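# Put phone on comic book, laptop on stand

## Task

Place the phone so it lies flat with all of it on top of the comic book, and place the laptop, shut, on the laptop stand with its top face upward and one of its long edges resting against the stand's lips; at the end neither gripper may be in contact with the phone or the laptop.

## Robot and tools

Robot: two arms, left_arm and right_arm, each ending in a parallel two-finger gripper. The fingers point along the gripper's own +z axis and separate along its y axis. The reported hand point sits between the finger pads, roughly 1 cm short of the tips. Loose objects may occasionally get nudged by an outside disturbance. Nothing may end up on the floor, and nothing may be set down off the table and left there.

Frame: everything is given in the scene frame. Its origin is at table-top height, halfway between the two arms' nominal bases; +z points up, +x points out across the table, and left_arm is on the +y side. Arm names do not match image sides. Real bases sit a little off nominal; only a BASES line, if present, gives their calibrated spot. Printed hand positions and orientations can be wrong by a few cm, more at long reach.

Row format (shared by execute_actions and move): a row is 14 numbers, each in [-1, 1], always covering both arms: dx, dy, dz, rx, ry, rz, opening for left_arm, then the same seven for right_arm. The first six per arm are an offset, not a pose: a shift from that arm's current Hand target along the scene axes, with rotation about the hand's position. Scale: 1.0 equals 0.6 m for dx, dy, dz and 180 degrees for the rotation; rx, ry, rz form a single rotation vector. A translation longer than 1.0 may be shortened. Opening is absolute, not an offset: +1 fully open (0.094 m), -1 shut. Sending 0 on all six pose numbers re-asks for the current Hand target; a 0 in the opening slot means half-open, so repeat an arm's present opening to leave its gripper alone.

execute_actions(actions, cameras): actions is a list of actions; each action is a list of up to 15 rows, each row lasting one step of 1/30 s, with the last row held until 15 steps are used. Every row within an action is measured from the Hand target as it was when that action began, so sending the same offset again moves the hand further. An empty list just returns state and images.

move(target, speed, blend, opening_speed, blocking, cameras): target is one row or a list of up to 15 rows; all rows are offsets from the same starting Hand targets, not chained. Straight-line paths for both arms, finishing together, at least 0.5 s, cut off after 10 s. speed is the path's top speed in m/s (0.002 to 4.3, default 0.25; turning rate capped at twice this in rad/s), one number or one per target. blend (m) rounds corners of a list. opening_speed (0.2 or more, scale units per second) makes the fingers change gradually; use a low value when closing on something fragile. blocking=false returns after about 0.5 s while the motion continues. Paths do not avoid obstacles or the other arm; keep paths away from an arm's own base, since passing near it can flip the shoulder posture. Faster moves lag and overshoot more.

wait(seconds, 0 to 10) lets time pass with commands held. stop brakes a running move. zoom_image(camera, region) enlarges part of cam_head_left or cam_head_right (both 896x504); region is [x0, y0, x1, y1] in pixels from the top-left, at most 504 by 504. finished_scene(scene) ends the current scene, taking its number; it cannot be undone, so call it only once the goal holds steadily.

Results: end_effector_position (m) and end_effector_quat_wxyz per arm; Hand target, the last commanded pose after clipping, from which the next offsets count; Tool commands; grip_measured on the -1..+1 opening scale (reads slightly wide when empty, a few mm narrower than a firmly held part); grip_effort_nm, the gripper motor effort (negative closing), not a pad force; Joint positions, velocities ("within noise" means still) and torques, the last including the arm's weight. A move adds a "move:" line: done means within 10 mm and 2 degrees; off_target, moving, held or fault otherwise, plus limits such as paced (pose clipped) or held (steps withheld). Neither done nor off_target says anything about contact.

Control notes: orientation commands are clipped to within 40 degrees of the measured orientation each step. Friction and gravity can leave a hand a centimetre or more from its command; if it stays short, send the remaining gap as an offset. An arm blocked by an object keeps pushing; to release, command a target back past the gripper. To let go, command an opening clearly above grip_measured.

Avoid: dropping or releasing moving objects, fast impacts, hard presses, and any contact or squeeze between the two arms (a gripper closing on the other arm's fingers counts). The clearance check does not stop grippers from colliding. Holding loads, stretched arms or pushing toward unreachable poses heat the motors; a MOTOR HOT line warns, and at 100 °C that arm faults and drops for 30 to 60 s or more. Joint ranges (rad): waist -2.880 to 2.880, shoulder 0.000 to 3.142, elbow 0.000 to 3.019 (straight at 2.964), wrist pitch -1.693 to 1.571, wrist yaw -1.571 to 1.571, wrist roll -2.094 to 2.094.

Each tool is called after "Request:" as a command line: name --argument value for each argument, lists and objects as JSON in quotes; but a table of rows of numbers goes row by row, as --pt "numbers of a row", without its own name.

## Session

Request:
execute_actions --actions '[]'

Request:
zoom_image --camera "cam_head_left" --region '[200, 140, 700, 440]'

Request:
zoom_image --camera "cam_head_right" --region '[200, 140, 700, 440]'

Scene clock: 0.00 s.
left_arm: end_effector_position=(+0.5762, +0.0326, +0.2203) grip_measured=+1.000 grip_effort_nm=n/a end_effector_quat_wxyz=(+0.373, -0.189, +0.872, +0.255) | right_arm: end_effector_position=(+0.2773, -0.6663, +0.2408) grip_measured=+1.000 grip_effort_nm=n/a end_effector_quat_wxyz=(+0.133, +0.606, +0.784, +0.005)
Joint positions: left_arm=[-0.632 1.766 1.516 -1.115 -0.923 -0.928 0.094] | right_arm=[-0.891 1.408 1.311 -1.216 -0.069 0.44 0.094]
Joint velocities: within noise
Joint torques (N m): no reading
Motor temperatures (°C): left_arm=[22 27 31 24 30 23 28] | right_arm=[26 33 32 25 26 23 26]
Heat: left arm: hottest elbow 31 °C; right arm: hottest shoulder 33 °C.
Hand target: left_arm +0.5823, +0.0284, +0.2385; +0.386, -0.198, +0.868, +0.242 | right_arm +0.2820, -0.6720, +0.2484; +0.142, +0.605, +0.783, +0.003
Tool commands: left_gripper/opening=+1.0 right_gripper/opening=+1.0

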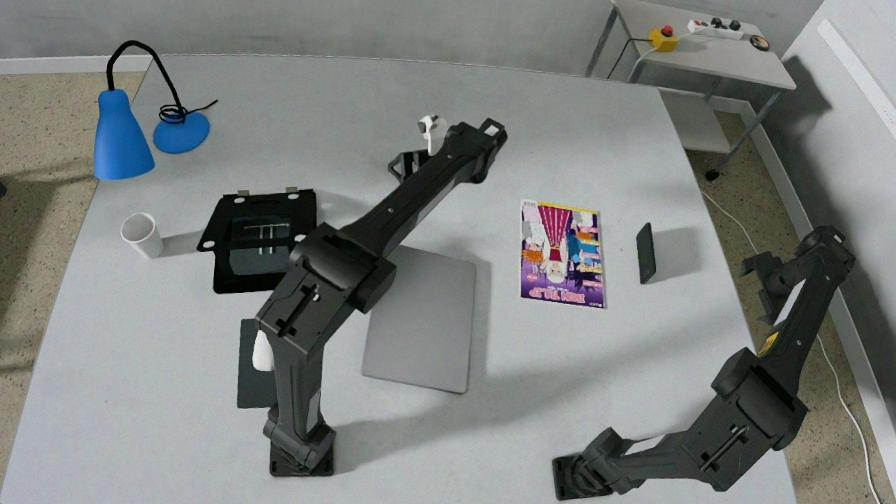

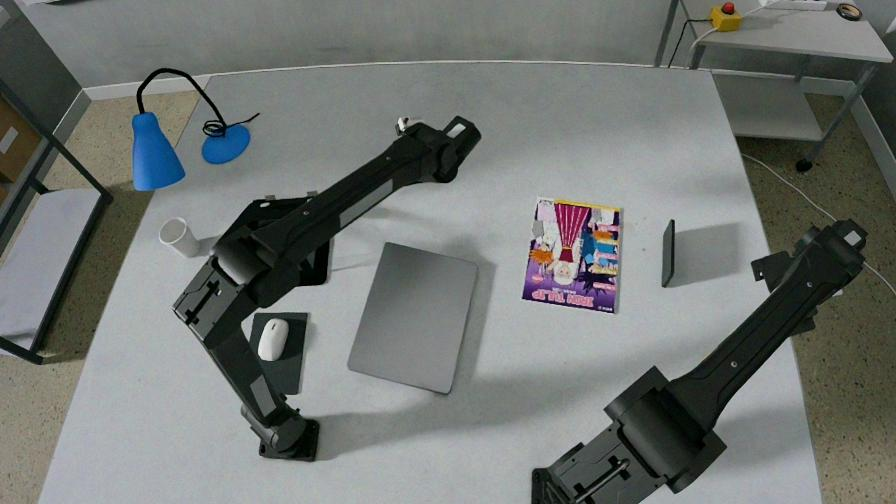

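Scaled by 1.008.

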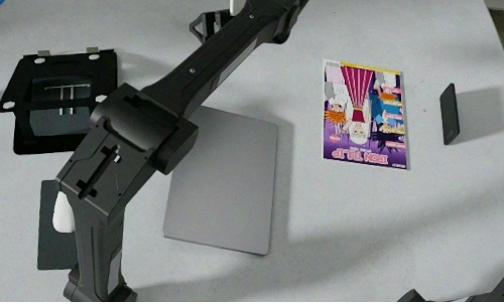

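Scaled by 1.008.

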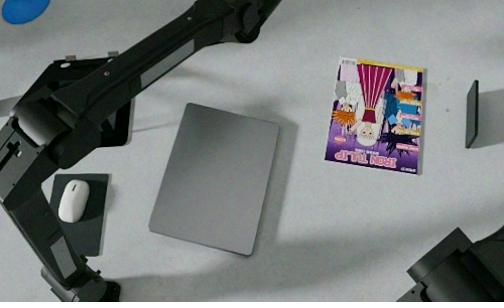

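Request:
move --target '[0,0,0,0,0,0,1,0.392,0.167,-0.14,0.0055,0.0957,0.3656,1]' --speed 0.4

Request:
zoom_image --camera "cam_head_left" --region '[590, 170, 710, 290]'

Request:
zoom_image --camera "cam_head_right" --region '[610, 170, 730, 290]'

Scene clock: 18.57 s.
left_arm: end_effector_position=(+0.5762, +0.0326, +0.2203) grip_measured=+1.000 grip_effort_nm=0.022 end_effector_quat_wxyz=(+0.373, -0.189, +0.872, +0.255) | right_arm: end_effector_position=(+0.5016, -0.5657, +0.1626) grip_measured=+1.000 grip_effort_nm=-0.017 end_effector_quat_wxyz=(-0.005, +0.085, +0.996, +0.002)
Joint positions: left_arm=[-0.632 1.766 1.516 -1.115 -0.923 -0.928 0.094] | right_arm=[-0.455 1.916 1.77 -1.436 -0.001 -0.279 0.094]
Joint velocities: within noise
Joint torques (N m): left_arm=[-1.03 -19.25 12.98 0.58 -0.65 -0.01] | right_arm=[0.67 -20.48 12.92 -0.31 0.08 0.09]
Motor temperatures (°C): left_arm=[22 29 33 24 30 23 27] | right_arm=[26 34 38 25 25 23 26]
Heat: left arm: hottest elbow 33 °C; right arm: hottest elbow 38 °C.
Hand target: left_arm +0.5823, +0.0284, +0.2385; +0.386, -0.198, +0.868, +0.242 | right_arm +0.5173, -0.5717, +0.1644; +0.000, +0.079, +0.997, +0.000
Off the commanded pose: left_arm 0.020 m, 2 deg | right_arm 0.017 m, 1 deg.
move: off_target (left_arm, right_arm)

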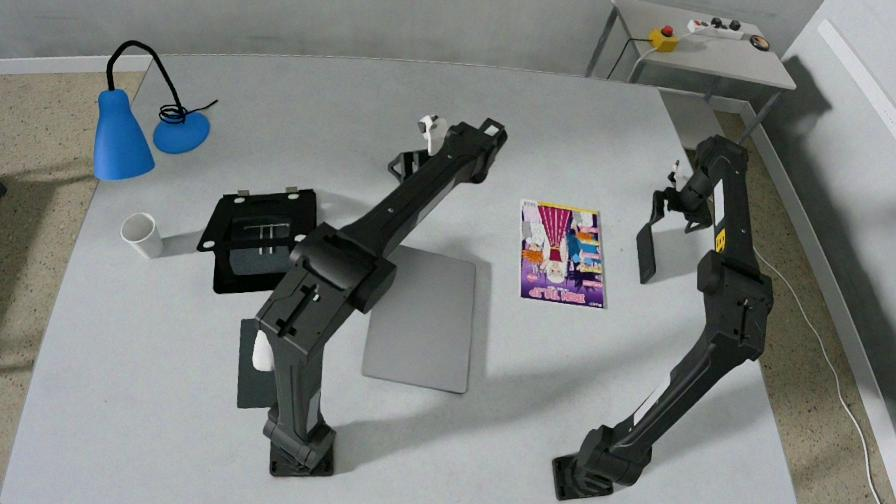

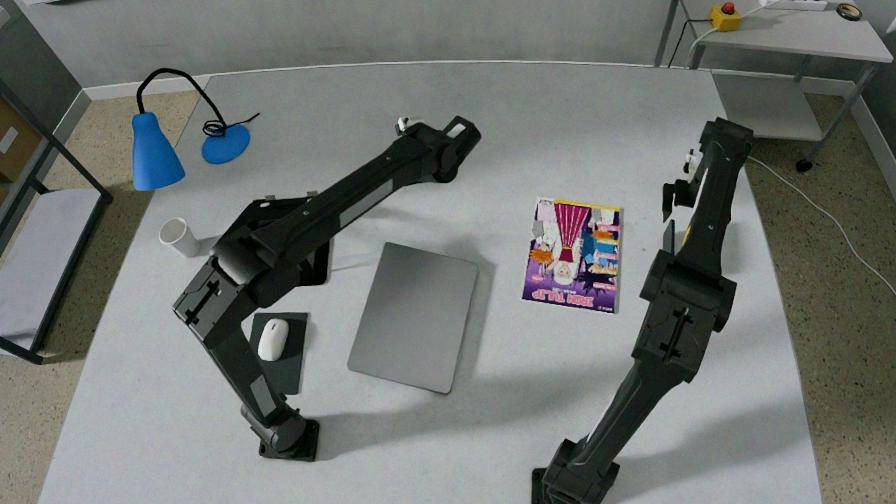

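Scaled by 4.200.

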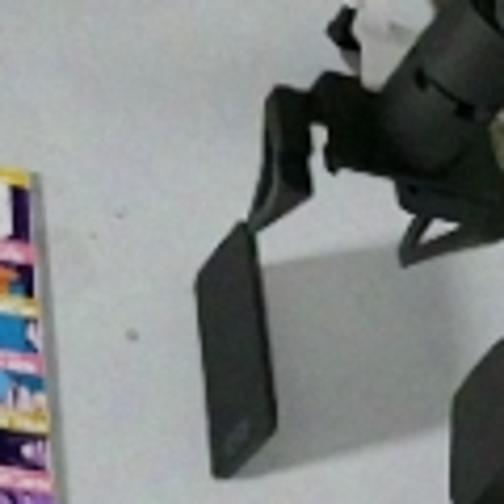

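Scaled by 4.200.

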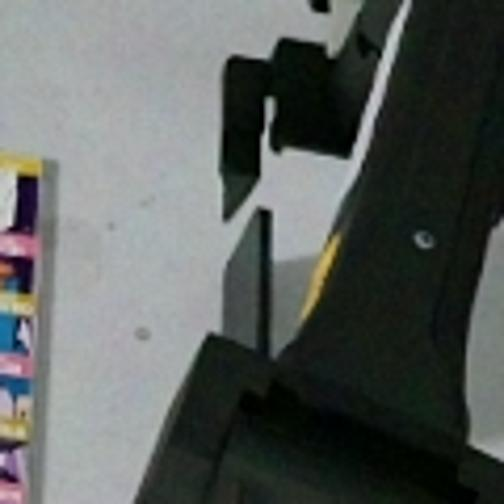

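Request:
move --target '[0,0,0,0,0,0,1,0.015,0,-0.12,0,0,0,1]' --speed 0.25

Request:
zoom_image --camera "cam_head_left" --region '[590, 170, 710, 290]'

Request:
zoom_image --camera "cam_head_right" --region '[610, 170, 730, 290]'

Scene clock: 26.47 s.
left_arm: end_effector_position=(+0.5762, +0.0326, +0.2203) grip_measured=+1.000 grip_effort_nm=0.022 end_effector_quat_wxyz=(+0.373, -0.189, +0.872, +0.255) | right_arm: end_effector_position=(+0.5234, -0.5762, +0.1114) grip_measured=+1.000 grip_effort_nm=-0.007 end_effector_quat_wxyz=(+0.011, +0.085, +0.996, -0.004)
Joint positions: left_arm=[-0.632 1.766 1.516 -1.115 -0.923 -0.928 0.094] | right_arm=[-0.455 1.987 1.744 -1.305 -0.001 -0.28 0.094]
Joint velocities: within noise
Joint torques (N m): left_arm=[-1.14 -19.49 12.75 0.62 -0.63 -0.08] | right_arm=[1.03 -21.71 8.17 0.58 0.08 0.14]
Motor temperatures (°C): left_arm=[22 29 34 24 30 23 27] | right_arm=[26 34 40 25 25 23 26]
Heat: left arm: hottest elbow 34 °C; right arm: hottest elbow 40 °C.
Hand target: left_arm +0.5823, +0.0284, +0.2385; +0.386, -0.198, +0.868, +0.242 | right_arm +0.5262, -0.5716, +0.0925; +0.000, +0.079, +0.997, +0.000
Off the commanded pose: left_arm 0.020 m, 2 deg | right_arm 0.020 m, 1 deg.
move: off_target (left_arm, right_arm)

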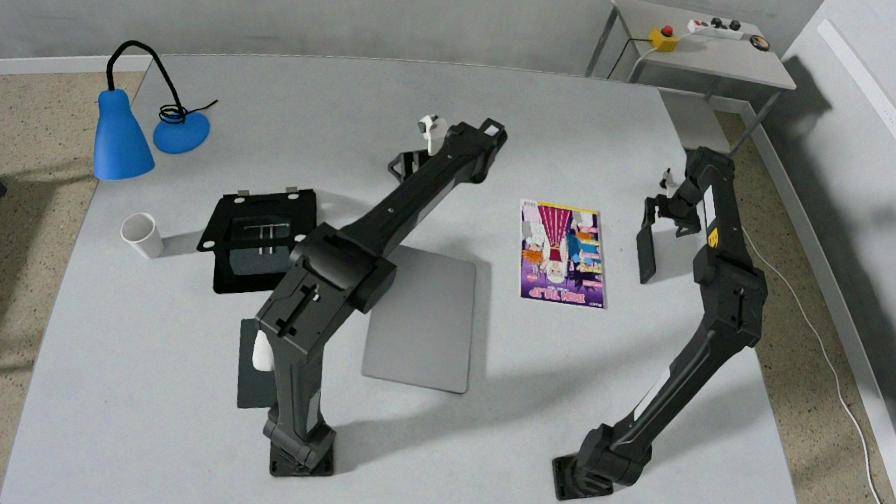

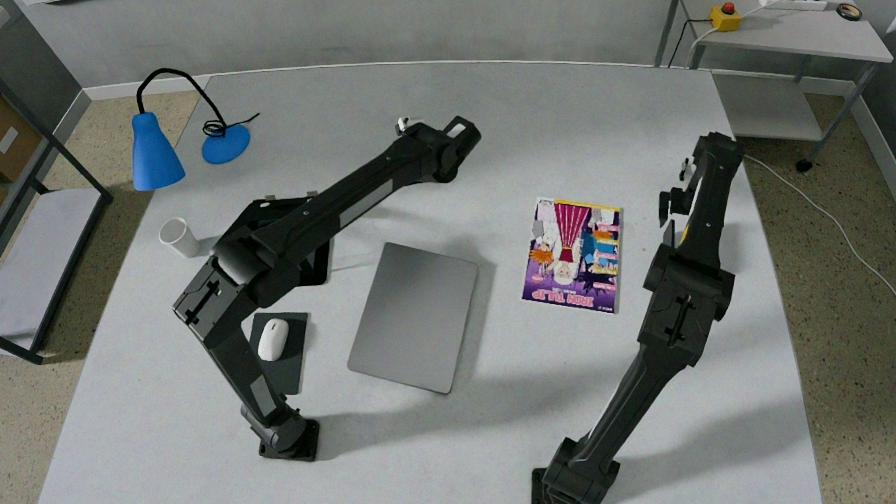

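Scaled by 4.200.

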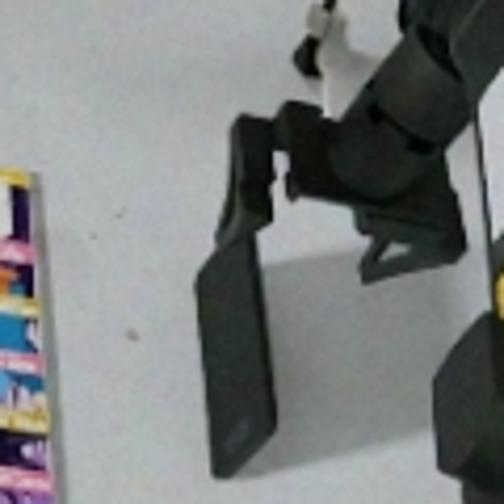

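Scaled by 4.200.

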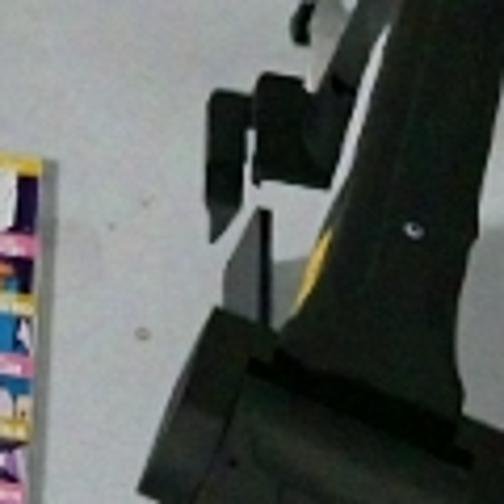

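Request:
move --pt "0 0 0 0 0 0 1 -0.013 0.038 0 0 0 0 1" --pt "0 0 0 0 0 0 1 -0.013 0.038 -0.04 0 0 0 1" --speed 0.15

Request:
zoom_image --camera "cam_head_left" --region '[590, 170, 710, 290]'

Request:
zoom_image --camera "cam_head_right" --region '[610, 170, 730, 290]'

Scene clock: 31.87 s.
left_arm: end_effector_position=(+0.5762, +0.0326, +0.2203) grip_measured=+1.000 grip_effort_nm=0.022 end_effector_quat_wxyz=(+0.373, -0.189, +0.872, +0.255) | right_arm: end_effector_position=(+0.5197, -0.5542, +0.0783) grip_measured=+1.000 grip_effort_nm=-0.012 end_effector_quat_wxyz=(+0.006, +0.079, +0.997, -0.002)
Joint positions: left_arm=[-0.632 1.766 1.516 -1.115 -0.923 -0.928 0.094] | right_arm=[-0.424 1.987 1.653 -1.225 0 -0.26 0.094]
Joint velocities: within noise
Joint torques (N m): left_arm=[-1.44 -19.25 12.82 0.69 -0.58 0.01] | right_arm=[1.03 -23.71 7.08 0.59 0.07 0.2]
Motor temperatures (°C): left_arm=[22 30 34 24 30 23 27] | right_arm=[26 35 40 25 25 23 26]
Heat: left arm: hottest elbow 34 °C; right arm: hottest elbow 40 °C.
Hand target: left_arm +0.5823, +0.0284, +0.2385; +0.386, -0.198, +0.868, +0.242 | right_arm +0.5185, -0.5491, +0.0686; +0.000, +0.080, +0.997, -0.001
Off the commanded pose: left_arm 0.020 m, 2 deg | right_arm 0.011 m, 1 deg.
move: off_target (left_arm, right_arm)

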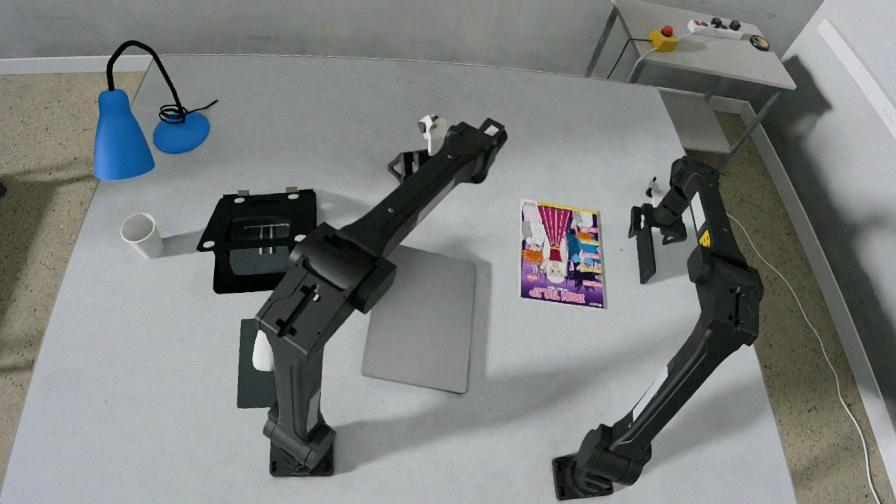

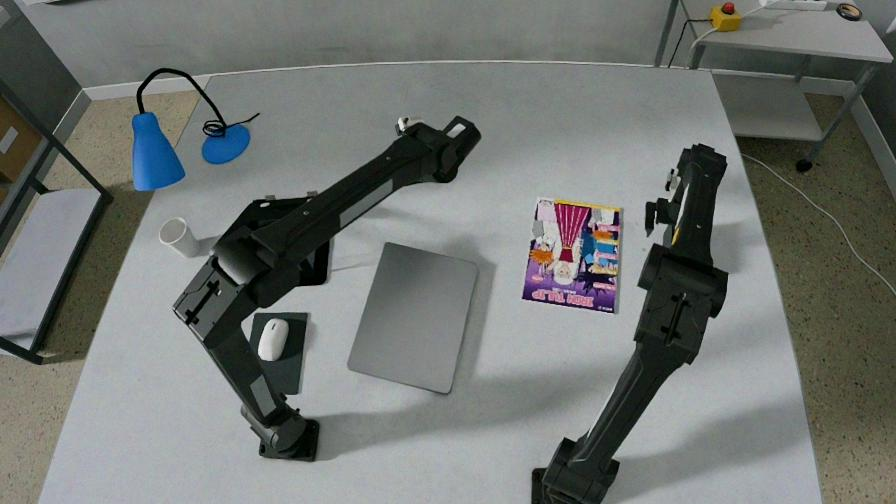

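Scaled by 4.200.

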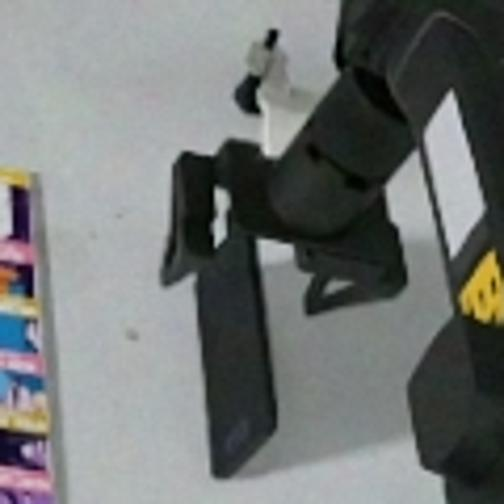

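Scaled by 4.200.

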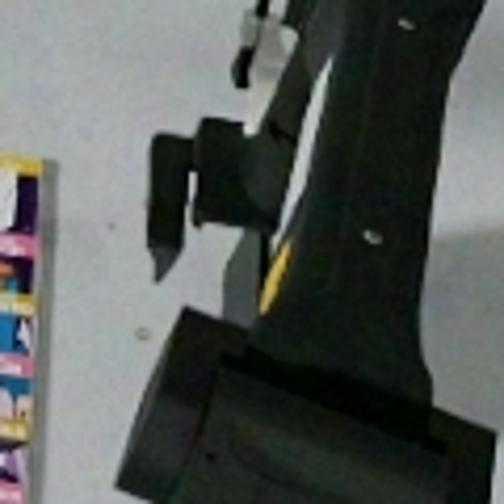

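Request:
move --target '[0,0,0,0,0,0,1,-0.005,0.0,-0.055,0,0,0,1]' --speed 0.12 --cameras '[]'

Request:
move --target '[0,0,0,0,0,0,1,0,0,0,0,0,0,-1]' --opening_speed 0.6

Request:
zoom_image --camera "cam_head_left" --region '[590, 170, 710, 290]'

Scene clock: 35.97 s.
left_arm: end_effector_position=(+0.5762, +0.0326, +0.2203) grip_measured=+1.000 grip_effort_nm=0.022 end_effector_quat_wxyz=(+0.373, -0.189, +0.872, +0.255) | right_arm: end_effector_position=(+0.5186, -0.5537, +0.0597) grip_measured=+1.000 grip_effort_nm=-0.012 end_effector_quat_wxyz=(+0.017, +0.079, +0.997, -0.006)
Joint positions: left_arm=[-0.632 1.766 1.516 -1.115 -0.923 -0.928 0.094] | right_arm=[-0.424 1.987 1.6 -1.149 0 -0.26 0.094]
Joint velocities: within noise
Joint torques (N m): left_arm=[-1.44 -19.6 12.82 0.94 -0.56 -0.01] | right_arm=[0.73 -20.78 7.19 0.61 0.07 0.21]
Motor temperatures (°C): left_arm=[22 30 35 24 30 23 27] | right_arm=[26 36 40 25 25 23 26]
Heat: left arm: hottest elbow 35 °C; right arm: hottest elbow 40 °C.
Hand target: left_arm +0.5823, +0.0284, +0.2385; +0.386, -0.198, +0.868, +0.242 | right_arm +0.5155, -0.5491, +0.0356; +0.000, +0.079, +0.997, -0.001
Off the commanded pose: left_arm 0.020 m, 2 deg | right_arm 0.025 m, 2 deg.
move: off_target (left_arm, right_arm)
No camera images: "cameras" was empty.

Scene clock: 39.50 s.
left_arm: end_effector_position=(+0.5762, +0.0326, +0.2203) grip_measured=+1.000 grip_effort_nm=0.022 end_effector_quat_wxyz=(+0.373, -0.189, +0.872, +0.255) | right_arm: end_effector_position=(+0.5188, -0.5543, +0.0597) grip_measured=-0.846 grip_effort_nm=-1.028 end_effector_quat_wxyz=(+0.017, +0.079, +0.997, -0.007)
Joint positions: left_arm=[-0.632 1.766 1.516 -1.115 -0.923 -0.928 0.094] | right_arm=[-0.424 1.987 1.6 -1.147 0.002 -0.26 0.007]
Joint velocities: within noise
Joint torques (N m): left_arm=[-1.49 -19.37 12.71 0.7 -0.57 -0.04] | right_arm=[0.91 -20.89 7.1 0.55 -0.03 0.21]
Motor temperatures (°C): left_arm=[22 30 35 24 30 23 27] | right_arm=[26 36 39 25 25 23 26]
Heat: left arm: hottest elbow 35 °C; right arm: hottest elbow 39 °C.
Hand target: left_arm +0.5823, +0.0284, +0.2385; +0.386, -0.198, +0.868, +0.242 | right_arm +0.5155, -0.5491, +0.0356; +0.000, +0.079, +0.997, -0.001
Off the commanded pose: left_arm 0.020 m, 2 deg | right_arm 0.025 m, 2 deg.
move: off_target (left_arm, right_arm)

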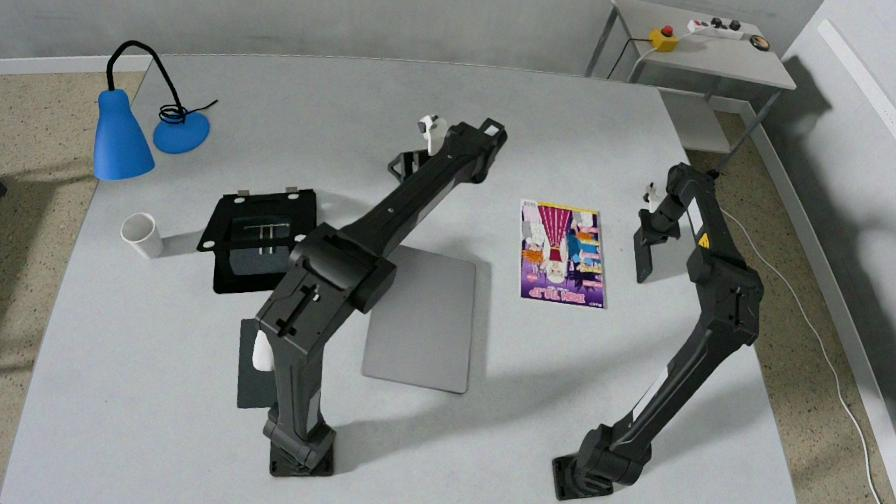

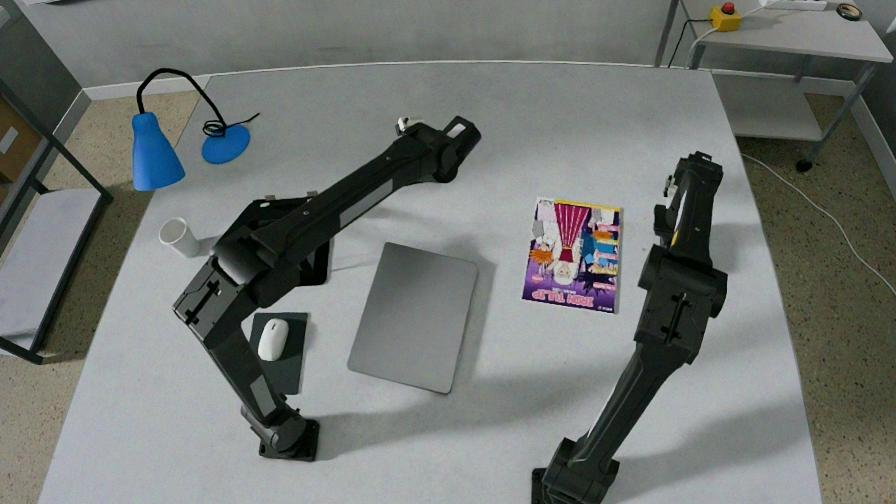

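Scaled by 4.200.

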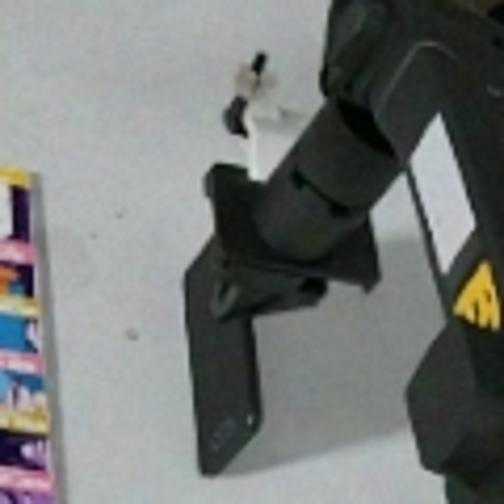

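Request:
move --pt "0 0 0.1 0 0 0 1 0 0 0.17 0 0 0 -1" --pt "-0.3 0.5 0.1 0 0 0 1 -0.02 0.38 0.26 0 0 0.217 -1" --speed 0.3 --blend 0.04 --cameras '[]'

Request:
move --pt "0 0 0 0 0 0 1 0 0 0 -0.279 -0.161 0 -1" --pt "0 0 0 0 0 0 1 0 0 -0.15 -0.279 -0.161 0 -1" --speed 0.25

Request:
zoom_image --camera "cam_head_right" --region '[490, 170, 670, 330]'

Scene clock: 49.33 s.
left_arm: end_effector_position=(+0.4038, +0.3233, +0.2967) grip_measured=+1.000 grip_effort_nm=0.027 end_effector_quat_wxyz=(+0.380, -0.194, +0.872, +0.241) | right_arm: end_effector_position=(+0.5078, -0.3209, +0.1806) grip_measured=-0.846 grip_effort_nm=-1.038 end_effector_quat_wxyz=(-0.004, -0.255, +0.967, +0.002)
Joint positions: left_arm=[-0.089 0.915 0.868 -0.792 -0.644 -0.243 0.094] | right_arm=[-0.026 1.766 1.603 -1.416 -0.001 -0.536 0.007]
Joint velocities: within noise
Joint torques (N m): left_arm=[-0.67 -6.36 10.5 2 -0.25 0.11] | right_arm=[0.38 -22.24 8.27 -0.25 0.04 0.09]
Motor temperatures (°C): left_arm=[22 30 35 24 30 23 27] | right_arm=[26 36 39 25 25 23 27]
Heat: left arm: hottest elbow 35 °C; right arm: hottest elbow 39 °C.
Hand target: left_arm +0.4023, +0.3285, +0.2984; +0.386, -0.198, +0.868, +0.242 | right_arm +0.5035, -0.3211, +0.1916; +0.000, -0.258, +0.966, +0.000
Off the commanded pose: left_arm 0.006 m, 1 deg | right_arm 0.012 m, 1 deg.
move: off_target (right_arm)
No camera images: "cameras" was empty.

Scene clock: 52.63 s.
left_arm: end_effector_position=(+0.4038, +0.3233, +0.2966) grip_measured=+1.000 grip_effort_nm=0.027 end_effector_quat_wxyz=(+0.380, -0.193, +0.872, +0.241) | right_arm: end_effector_position=(+0.5011, -0.3263, +0.1020) grip_measured=-0.847 grip_effort_nm=-1.038 end_effector_quat_wxyz=(+0.122, -0.220, +0.849, -0.465)
Joint positions: left_arm=[-0.089 0.915 0.868 -0.792 -0.644 -0.243 0.094] | right_arm=[0.23 1.708 1.049 -0.509 0.947 -0.481 0.007]
Joint velocities: within noise
Joint torques (N m): left_arm=[-0.26 -7.06 10.39 1.99 -0.19 0.11] | right_arm=[1.26 -17.55 7.47 1.32 0.76 0.1]
Motor temperatures (°C): left_arm=[22 30 35 24 30 23 27] | right_arm=[26 37 39 25 25 23 27]
Heat: left arm: hottest elbow 35 °C; right arm: hottest elbow 39 °C.
Hand target: left_arm +0.4023, +0.3284, +0.2983; +0.386, -0.198, +0.868, +0.242 | right_arm +0.5035, -0.3210, +0.1015; +0.126, -0.226, +0.845, -0.468
Off the commanded pose: left_arm 0.006 m, 1 deg | right_arm 0.006 m, 1 deg.
move: done

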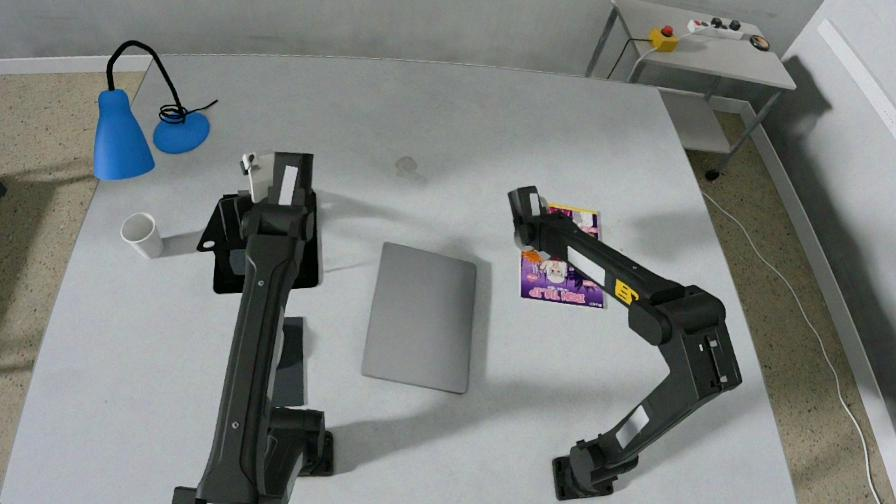

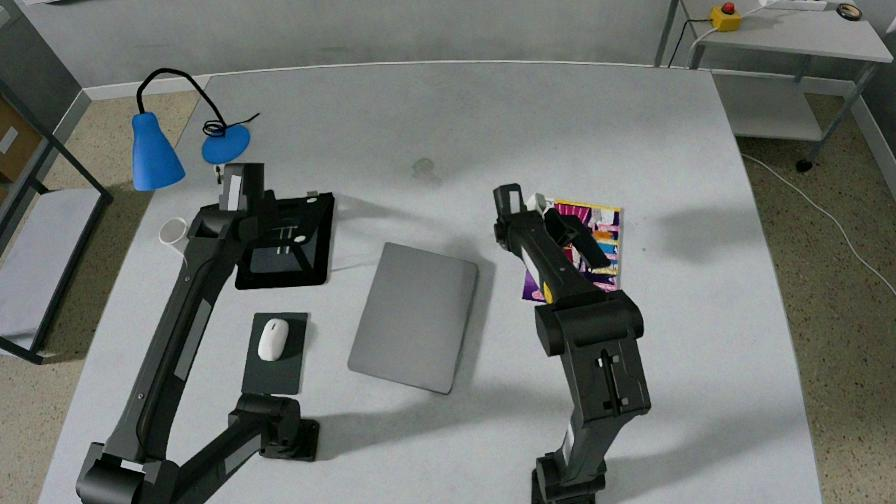

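Scaled by 2.800.

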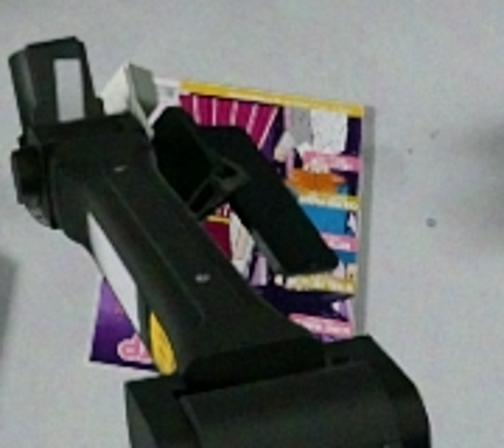

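Request:
move --pt "0 0 0 0 0 0 1 0.013 0.018 -0.11 0 0 0 -1" --speed 0.1 --cameras '["cam_head_right"]'

Request:
zoom_image --camera "cam_head_right" --region '[490, 170, 670, 330]'

Scene clock: 56.57 s.
left_arm: end_effector_position=(+0.4038, +0.3233, +0.2966) grip_measured=+1.000 grip_effort_nm=0.022 end_effector_quat_wxyz=(+0.380, -0.193, +0.872, +0.241) | right_arm: end_effector_position=(+0.5114, -0.3157, +0.0421) grip_measured=-0.847 grip_effort_nm=-1.038 end_effector_quat_wxyz=(+0.124, -0.224, +0.847, -0.466)
Joint positions: left_arm=[-0.089 0.915 0.868 -0.792 -0.644 -0.243 0.094] | right_arm=[0.246 1.844 1.043 -0.376 0.953 -0.47 0.007]
Joint velocities: within noise
Joint torques (N m): left_arm=[-0.09 -7 10.61 1.99 -0.25 0.11] | right_arm=[1.26 -17.85 6.35 1.26 0.76 0.25]
Motor temperatures (°C): left_arm=[22 29 35 24 30 23 27] | right_arm=[26 37 38 25 25 23 27]
Heat: left arm: hottest elbow 35 °C; right arm: hottest elbow 38 °C.
Hand target: left_arm +0.4023, +0.3284, +0.2983; +0.386, -0.198, +0.868, +0.242 | right_arm +0.5113, -0.3102, +0.0354; +0.126, -0.226, +0.845, -0.468
Off the commanded pose: left_arm 0.006 m, 1 deg | right_arm 0.009 m, 1 deg.
move: done
Images, in order (width x height): cam_head_right 896x504.

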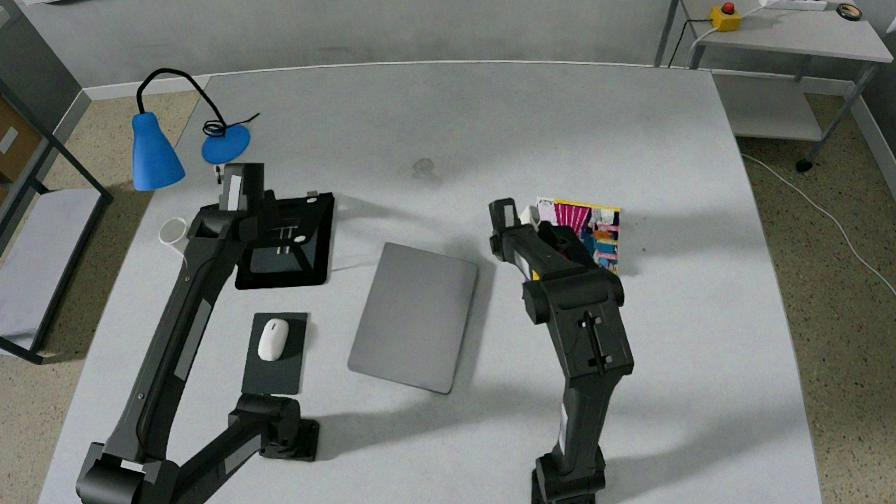

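Scaled by 2.800.

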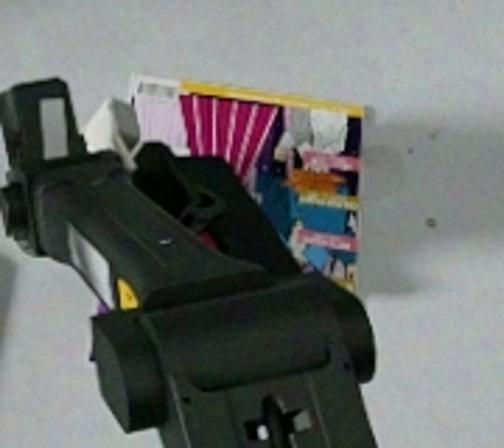

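Request:
move --pt "0 0 0 0 0 0 1 0 0 -0.018 0 0 0 -1" --pt "0 0 0 0 0 0 1 0 0 -0.012 0 0 0 -0.3" --speed 0.05 --opening_speed 0.4 --cameras '[]'

Request:
move --target '[0,0,0,0,0,0,1,-0.07,0.122,0.09,0,0,0,-0.3]' --speed 0.3

Request:
zoom_image --camera "cam_head_right" --region '[490, 170, 670, 330]'

Scene clock: 63.20 s.
left_arm: end_effector_position=(+0.4038, +0.3233, +0.2966) grip_measured=+1.000 grip_effort_nm=0.022 end_effector_quat_wxyz=(+0.380, -0.193, +0.872, +0.241) | right_arm: end_effector_position=(+0.5138, -0.3153, +0.0394) grip_measured=-0.302 grip_effort_nm=0.061 end_effector_quat_wxyz=(+0.129, -0.219, +0.846, -0.468)
Joint positions: left_arm=[-0.089 0.915 0.868 -0.792 -0.644 -0.243 0.094] | right_arm=[0.247 1.853 1.043 -0.354 0.957 -0.468 0.033]
Joint velocities: within noise
Joint torques (N m): left_arm=[-0.97 -7.24 10.39 2.02 -0.21 0.09] | right_arm=[1.32 -17.55 6.06 1.13 0.64 0.24]
Motor temperatures (°C): left_arm=[22 29 35 24 30 23 27] | right_arm=[26 37 38 25 26 23 27]
Heat: left arm: hottest elbow 35 °C; right arm: hottest elbow 38 °C.
Hand target: left_arm +0.4023, +0.3284, +0.2983; +0.386, -0.198, +0.868, +0.242 | right_arm +0.5113, -0.3102, +0.0282; +0.126, -0.226, +0.845, -0.468
Off the commanded pose: left_arm 0.006 m, 1 deg | right_arm 0.013 m, 1 deg.
move: off_target (right_arm); target 2's new opening was sent with right_arm's hand 0.012 m and 1 deg from that target
No camera images: "cameras" was empty.

Scene clock: 64.73 s.
left_arm: end_effector_position=(+0.4038, +0.3233, +0.2966) grip_measured=+1.000 grip_effort_nm=0.022 end_effector_quat_wxyz=(+0.380, -0.193, +0.872, +0.241) | right_arm: end_effector_position=(+0.4558, -0.2447, +0.0736) grip_measured=-0.301 grip_effort_nm=0.061 end_effector_quat_wxyz=(+0.114, -0.234, +0.843, -0.470)
Joint positions: left_arm=[-0.089 0.915 0.868 -0.792 -0.644 -0.243 0.094] | right_arm=[0.43 1.76 1.043 -0.738 1.007 -0.169 0.033]
Joint velocities: within noise
Joint torques (N m): left_arm=[0.03 -7 10.54 2.06 -0.19 0.08] | right_arm=[0.67 -16.56 9.61 -0.03 0.58 0.26]
Motor temperatures (°C): left_arm=[22 29 35 24 30 23 27] | right_arm=[26 37 38 25 26 23 27]
Heat: left arm: hottest elbow 35 °C; right arm: hottest elbow 38 °C.
Hand target: left_arm +0.4023, +0.3284, +0.2983; +0.386, -0.198, +0.868, +0.242 | right_arm +0.4693, -0.2370, +0.0823; +0.126, -0.226, +0.845, -0.469
Off the commanded pose: left_arm 0.006 m, 1 deg | right_arm 0.018 m, 2 deg.
move: off_target (right_arm)

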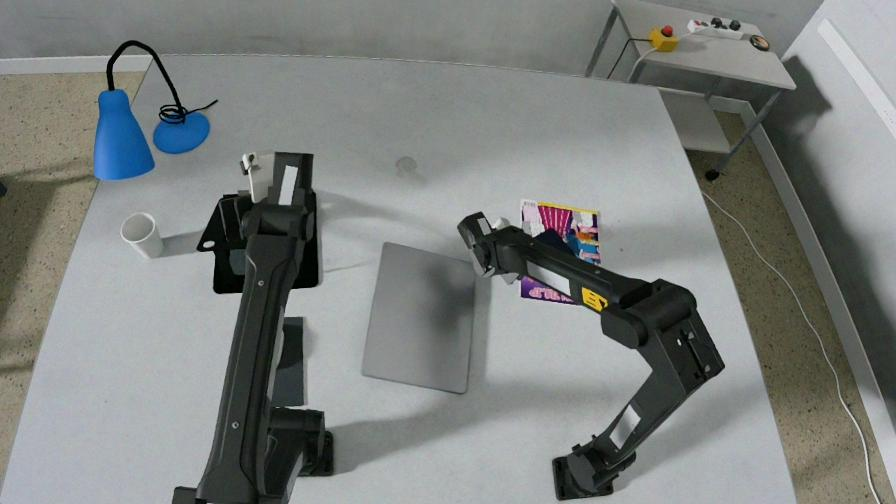

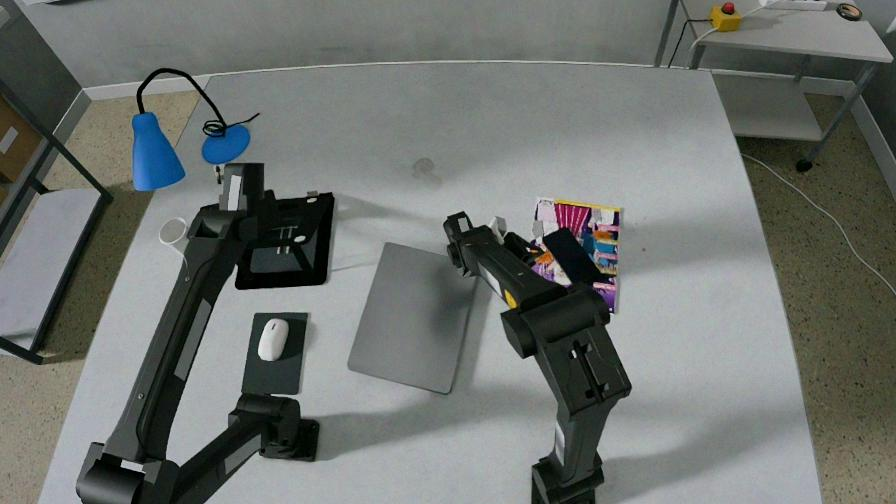

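Scaled by 2.800.

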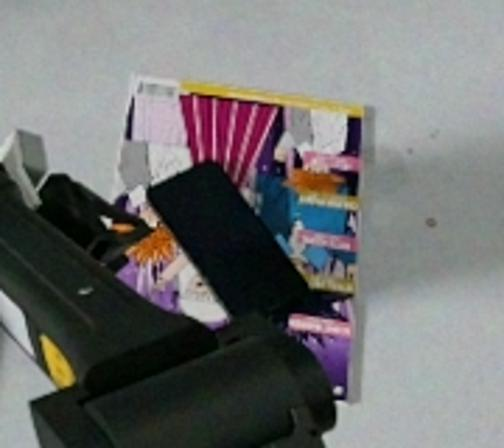

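Request:
move --pt "0 0 0 0 0 0 1 -0.1 0.05 0.2 0.1 0.06 0 -1" --pt "0 0 0 0 0 0 1 -0.423 0.09 0.15 0.279 0.161 0 -1" --pt "0 0 0 0 0 0 1 -0.423 0.09 -0.08 0.279 0.161 0 -1" --speed 0.35

Request:
zoom_image --camera "cam_head_left" --region '[340, 220, 560, 420]'

Request:
zoom_image --camera "cam_head_right" --region '[490, 170, 670, 330]'

Scene clock: 80.03 s.
left_arm: end_effector_position=(+0.4038, +0.3233, +0.2966) grip_measured=+1.000 grip_effort_nm=0.017 end_effector_quat_wxyz=(+0.380, -0.193, +0.872, +0.241) | right_arm: end_effector_position=(+0.2186, -0.1858, +0.0415) grip_measured=-0.991 grip_effort_nm=-0.486 end_effector_quat_wxyz=(+0.008, -0.256, +0.967, +0.000)
Joint positions: left_arm=[-0.089 0.915 0.868 -0.792 -0.644 -0.243 0.094] | right_arm=[0.461 1.24 0.615 -0.931 0.002 -0.051 0]
Joint velocities: within noise
Joint torques (N m): left_arm=[-0.15 -6.59 10.55 2.03 -0.25 0.08] | right_arm=[1.38 -7.06 6.69 0.69 -0.02 0.24]
Motor temperatures (°C): left_arm=[22 28 35 24 29 23 27] | right_arm=[26 37 39 25 26 23 26]
Heat: left arm: hottest elbow 35 °C; right arm: hottest elbow 39 °C.
Hand target: left_arm +0.4023, +0.3284, +0.2983; +0.386, -0.198, +0.868, +0.242 | right_arm +0.2155, -0.1830, +0.0343; +0.000, -0.258, +0.966, +0.000
Off the commanded pose: left_arm 0.006 m, 1 deg | right_arm 0.008 m, 1 deg.
move: done

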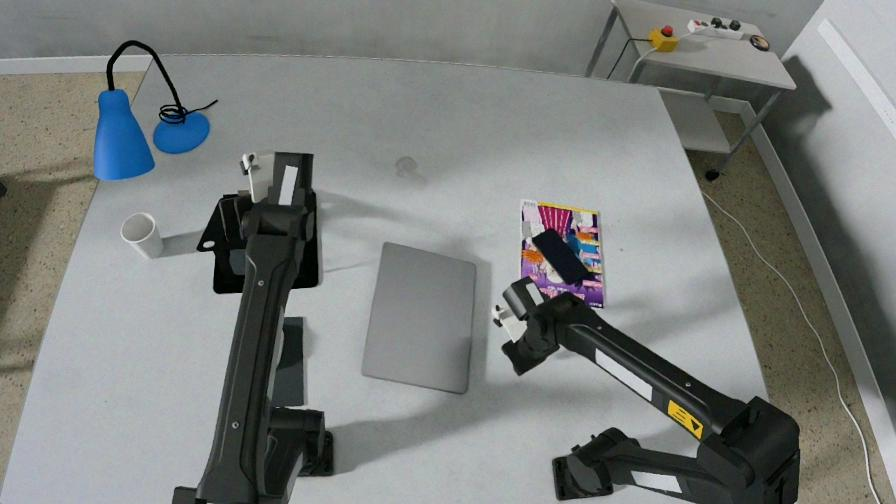

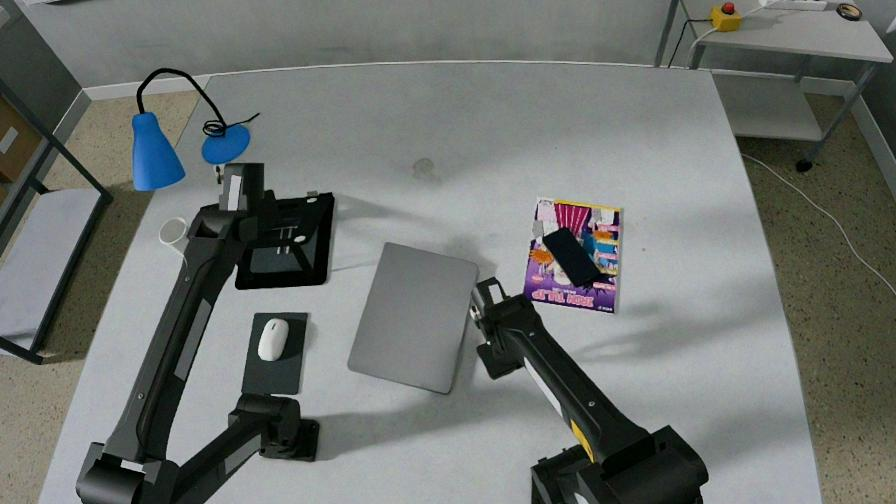

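Scaled by 2.291.

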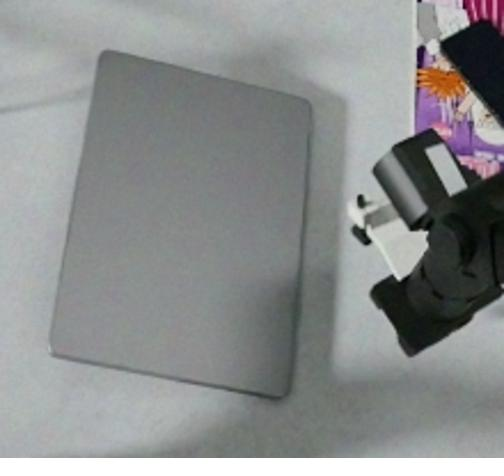

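Scaled by 2.800.

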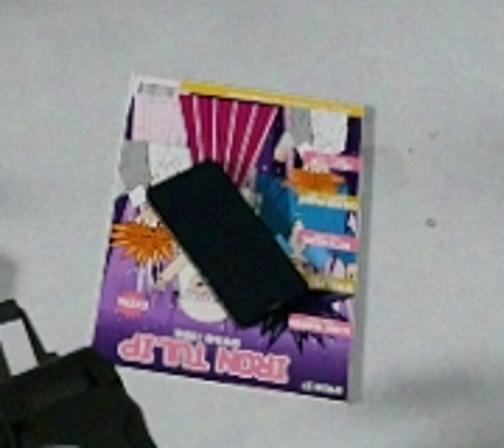

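Request:
move --pt "0 0 0 0 0 0 1 -0.03 0 -0.035 0 0 0 -1" --pt "0 0 0 0 0 0 1 -0.035 0.42 -0.035 0 0 0 -1" --speed 0.13

Scene clock: 85.90 s.
left_arm: end_effector_position=(+0.4038, +0.3233, +0.2966) grip_measured=+1.000 grip_effort_nm=0.027 end_effector_quat_wxyz=(+0.380, -0.193, +0.872, +0.241) | right_arm: end_effector_position=(+0.1792, +0.0428, +0.0120) grip_measured=-0.991 grip_effort_nm=-0.481 end_effector_quat_wxyz=(-0.014, -0.262, +0.965, -0.010)
Joint positions: left_arm=[-0.089 0.915 0.868 -0.792 -0.644 -0.243 0.094] | right_arm=[1.03 1.66 0.968 -0.912 -0.006 0.506 0]
Joint velocities: within noise
Joint torques (N m): left_arm=[-0.73 -6.89 10.37 2.3 -0.23 0.07] | right_arm=[0.67 -12.51 11.14 0.59 0.28 0.24]
Motor temperatures (°C): left_arm=[22 28 35 24 29 23 27] | right_arm=[26 37 39 25 25 23 26]
Heat: left arm: hottest elbow 35 °C; right arm: hottest elbow 39 °C.
Hand target: left_arm +0.4023, +0.3284, +0.2983; +0.386, -0.198, +0.868, +0.242 | right_arm +0.1945, +0.0691, +0.0134; +0.000, -0.258, +0.966, +0.000
Off the commanded pose: left_arm 0.006 m, 1 deg | right_arm 0.030 m, 2 deg.
move: off_target (right_arm)

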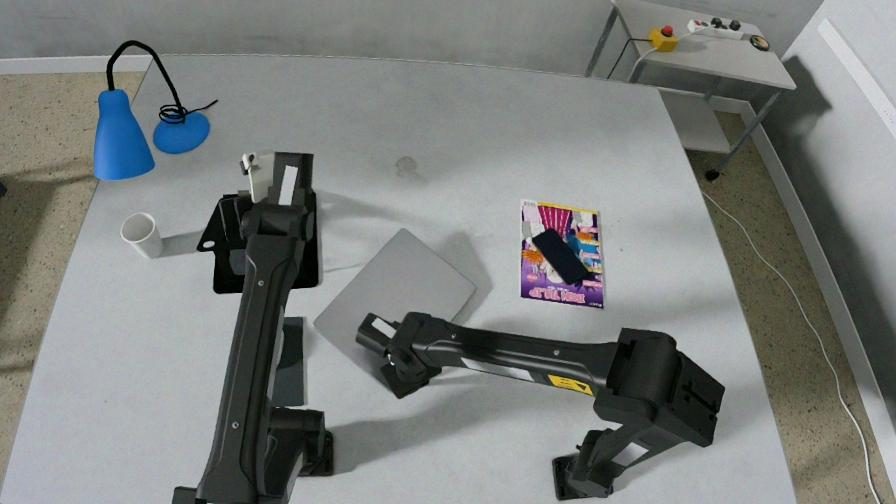

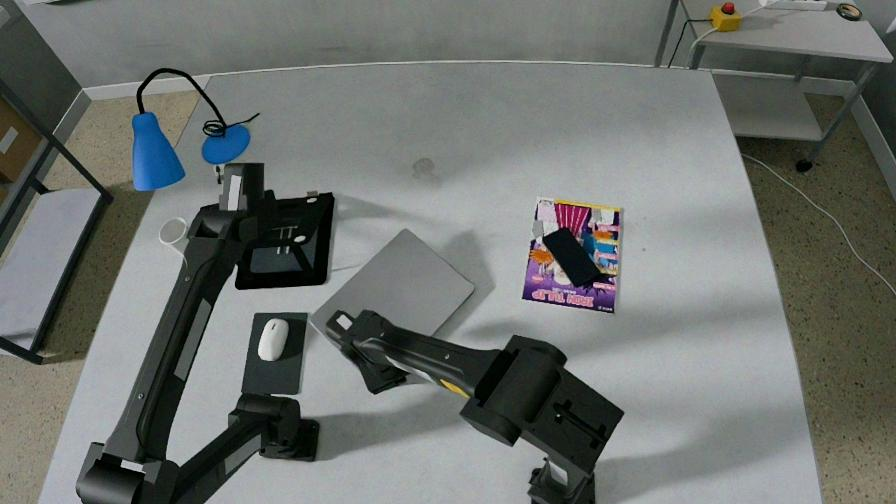

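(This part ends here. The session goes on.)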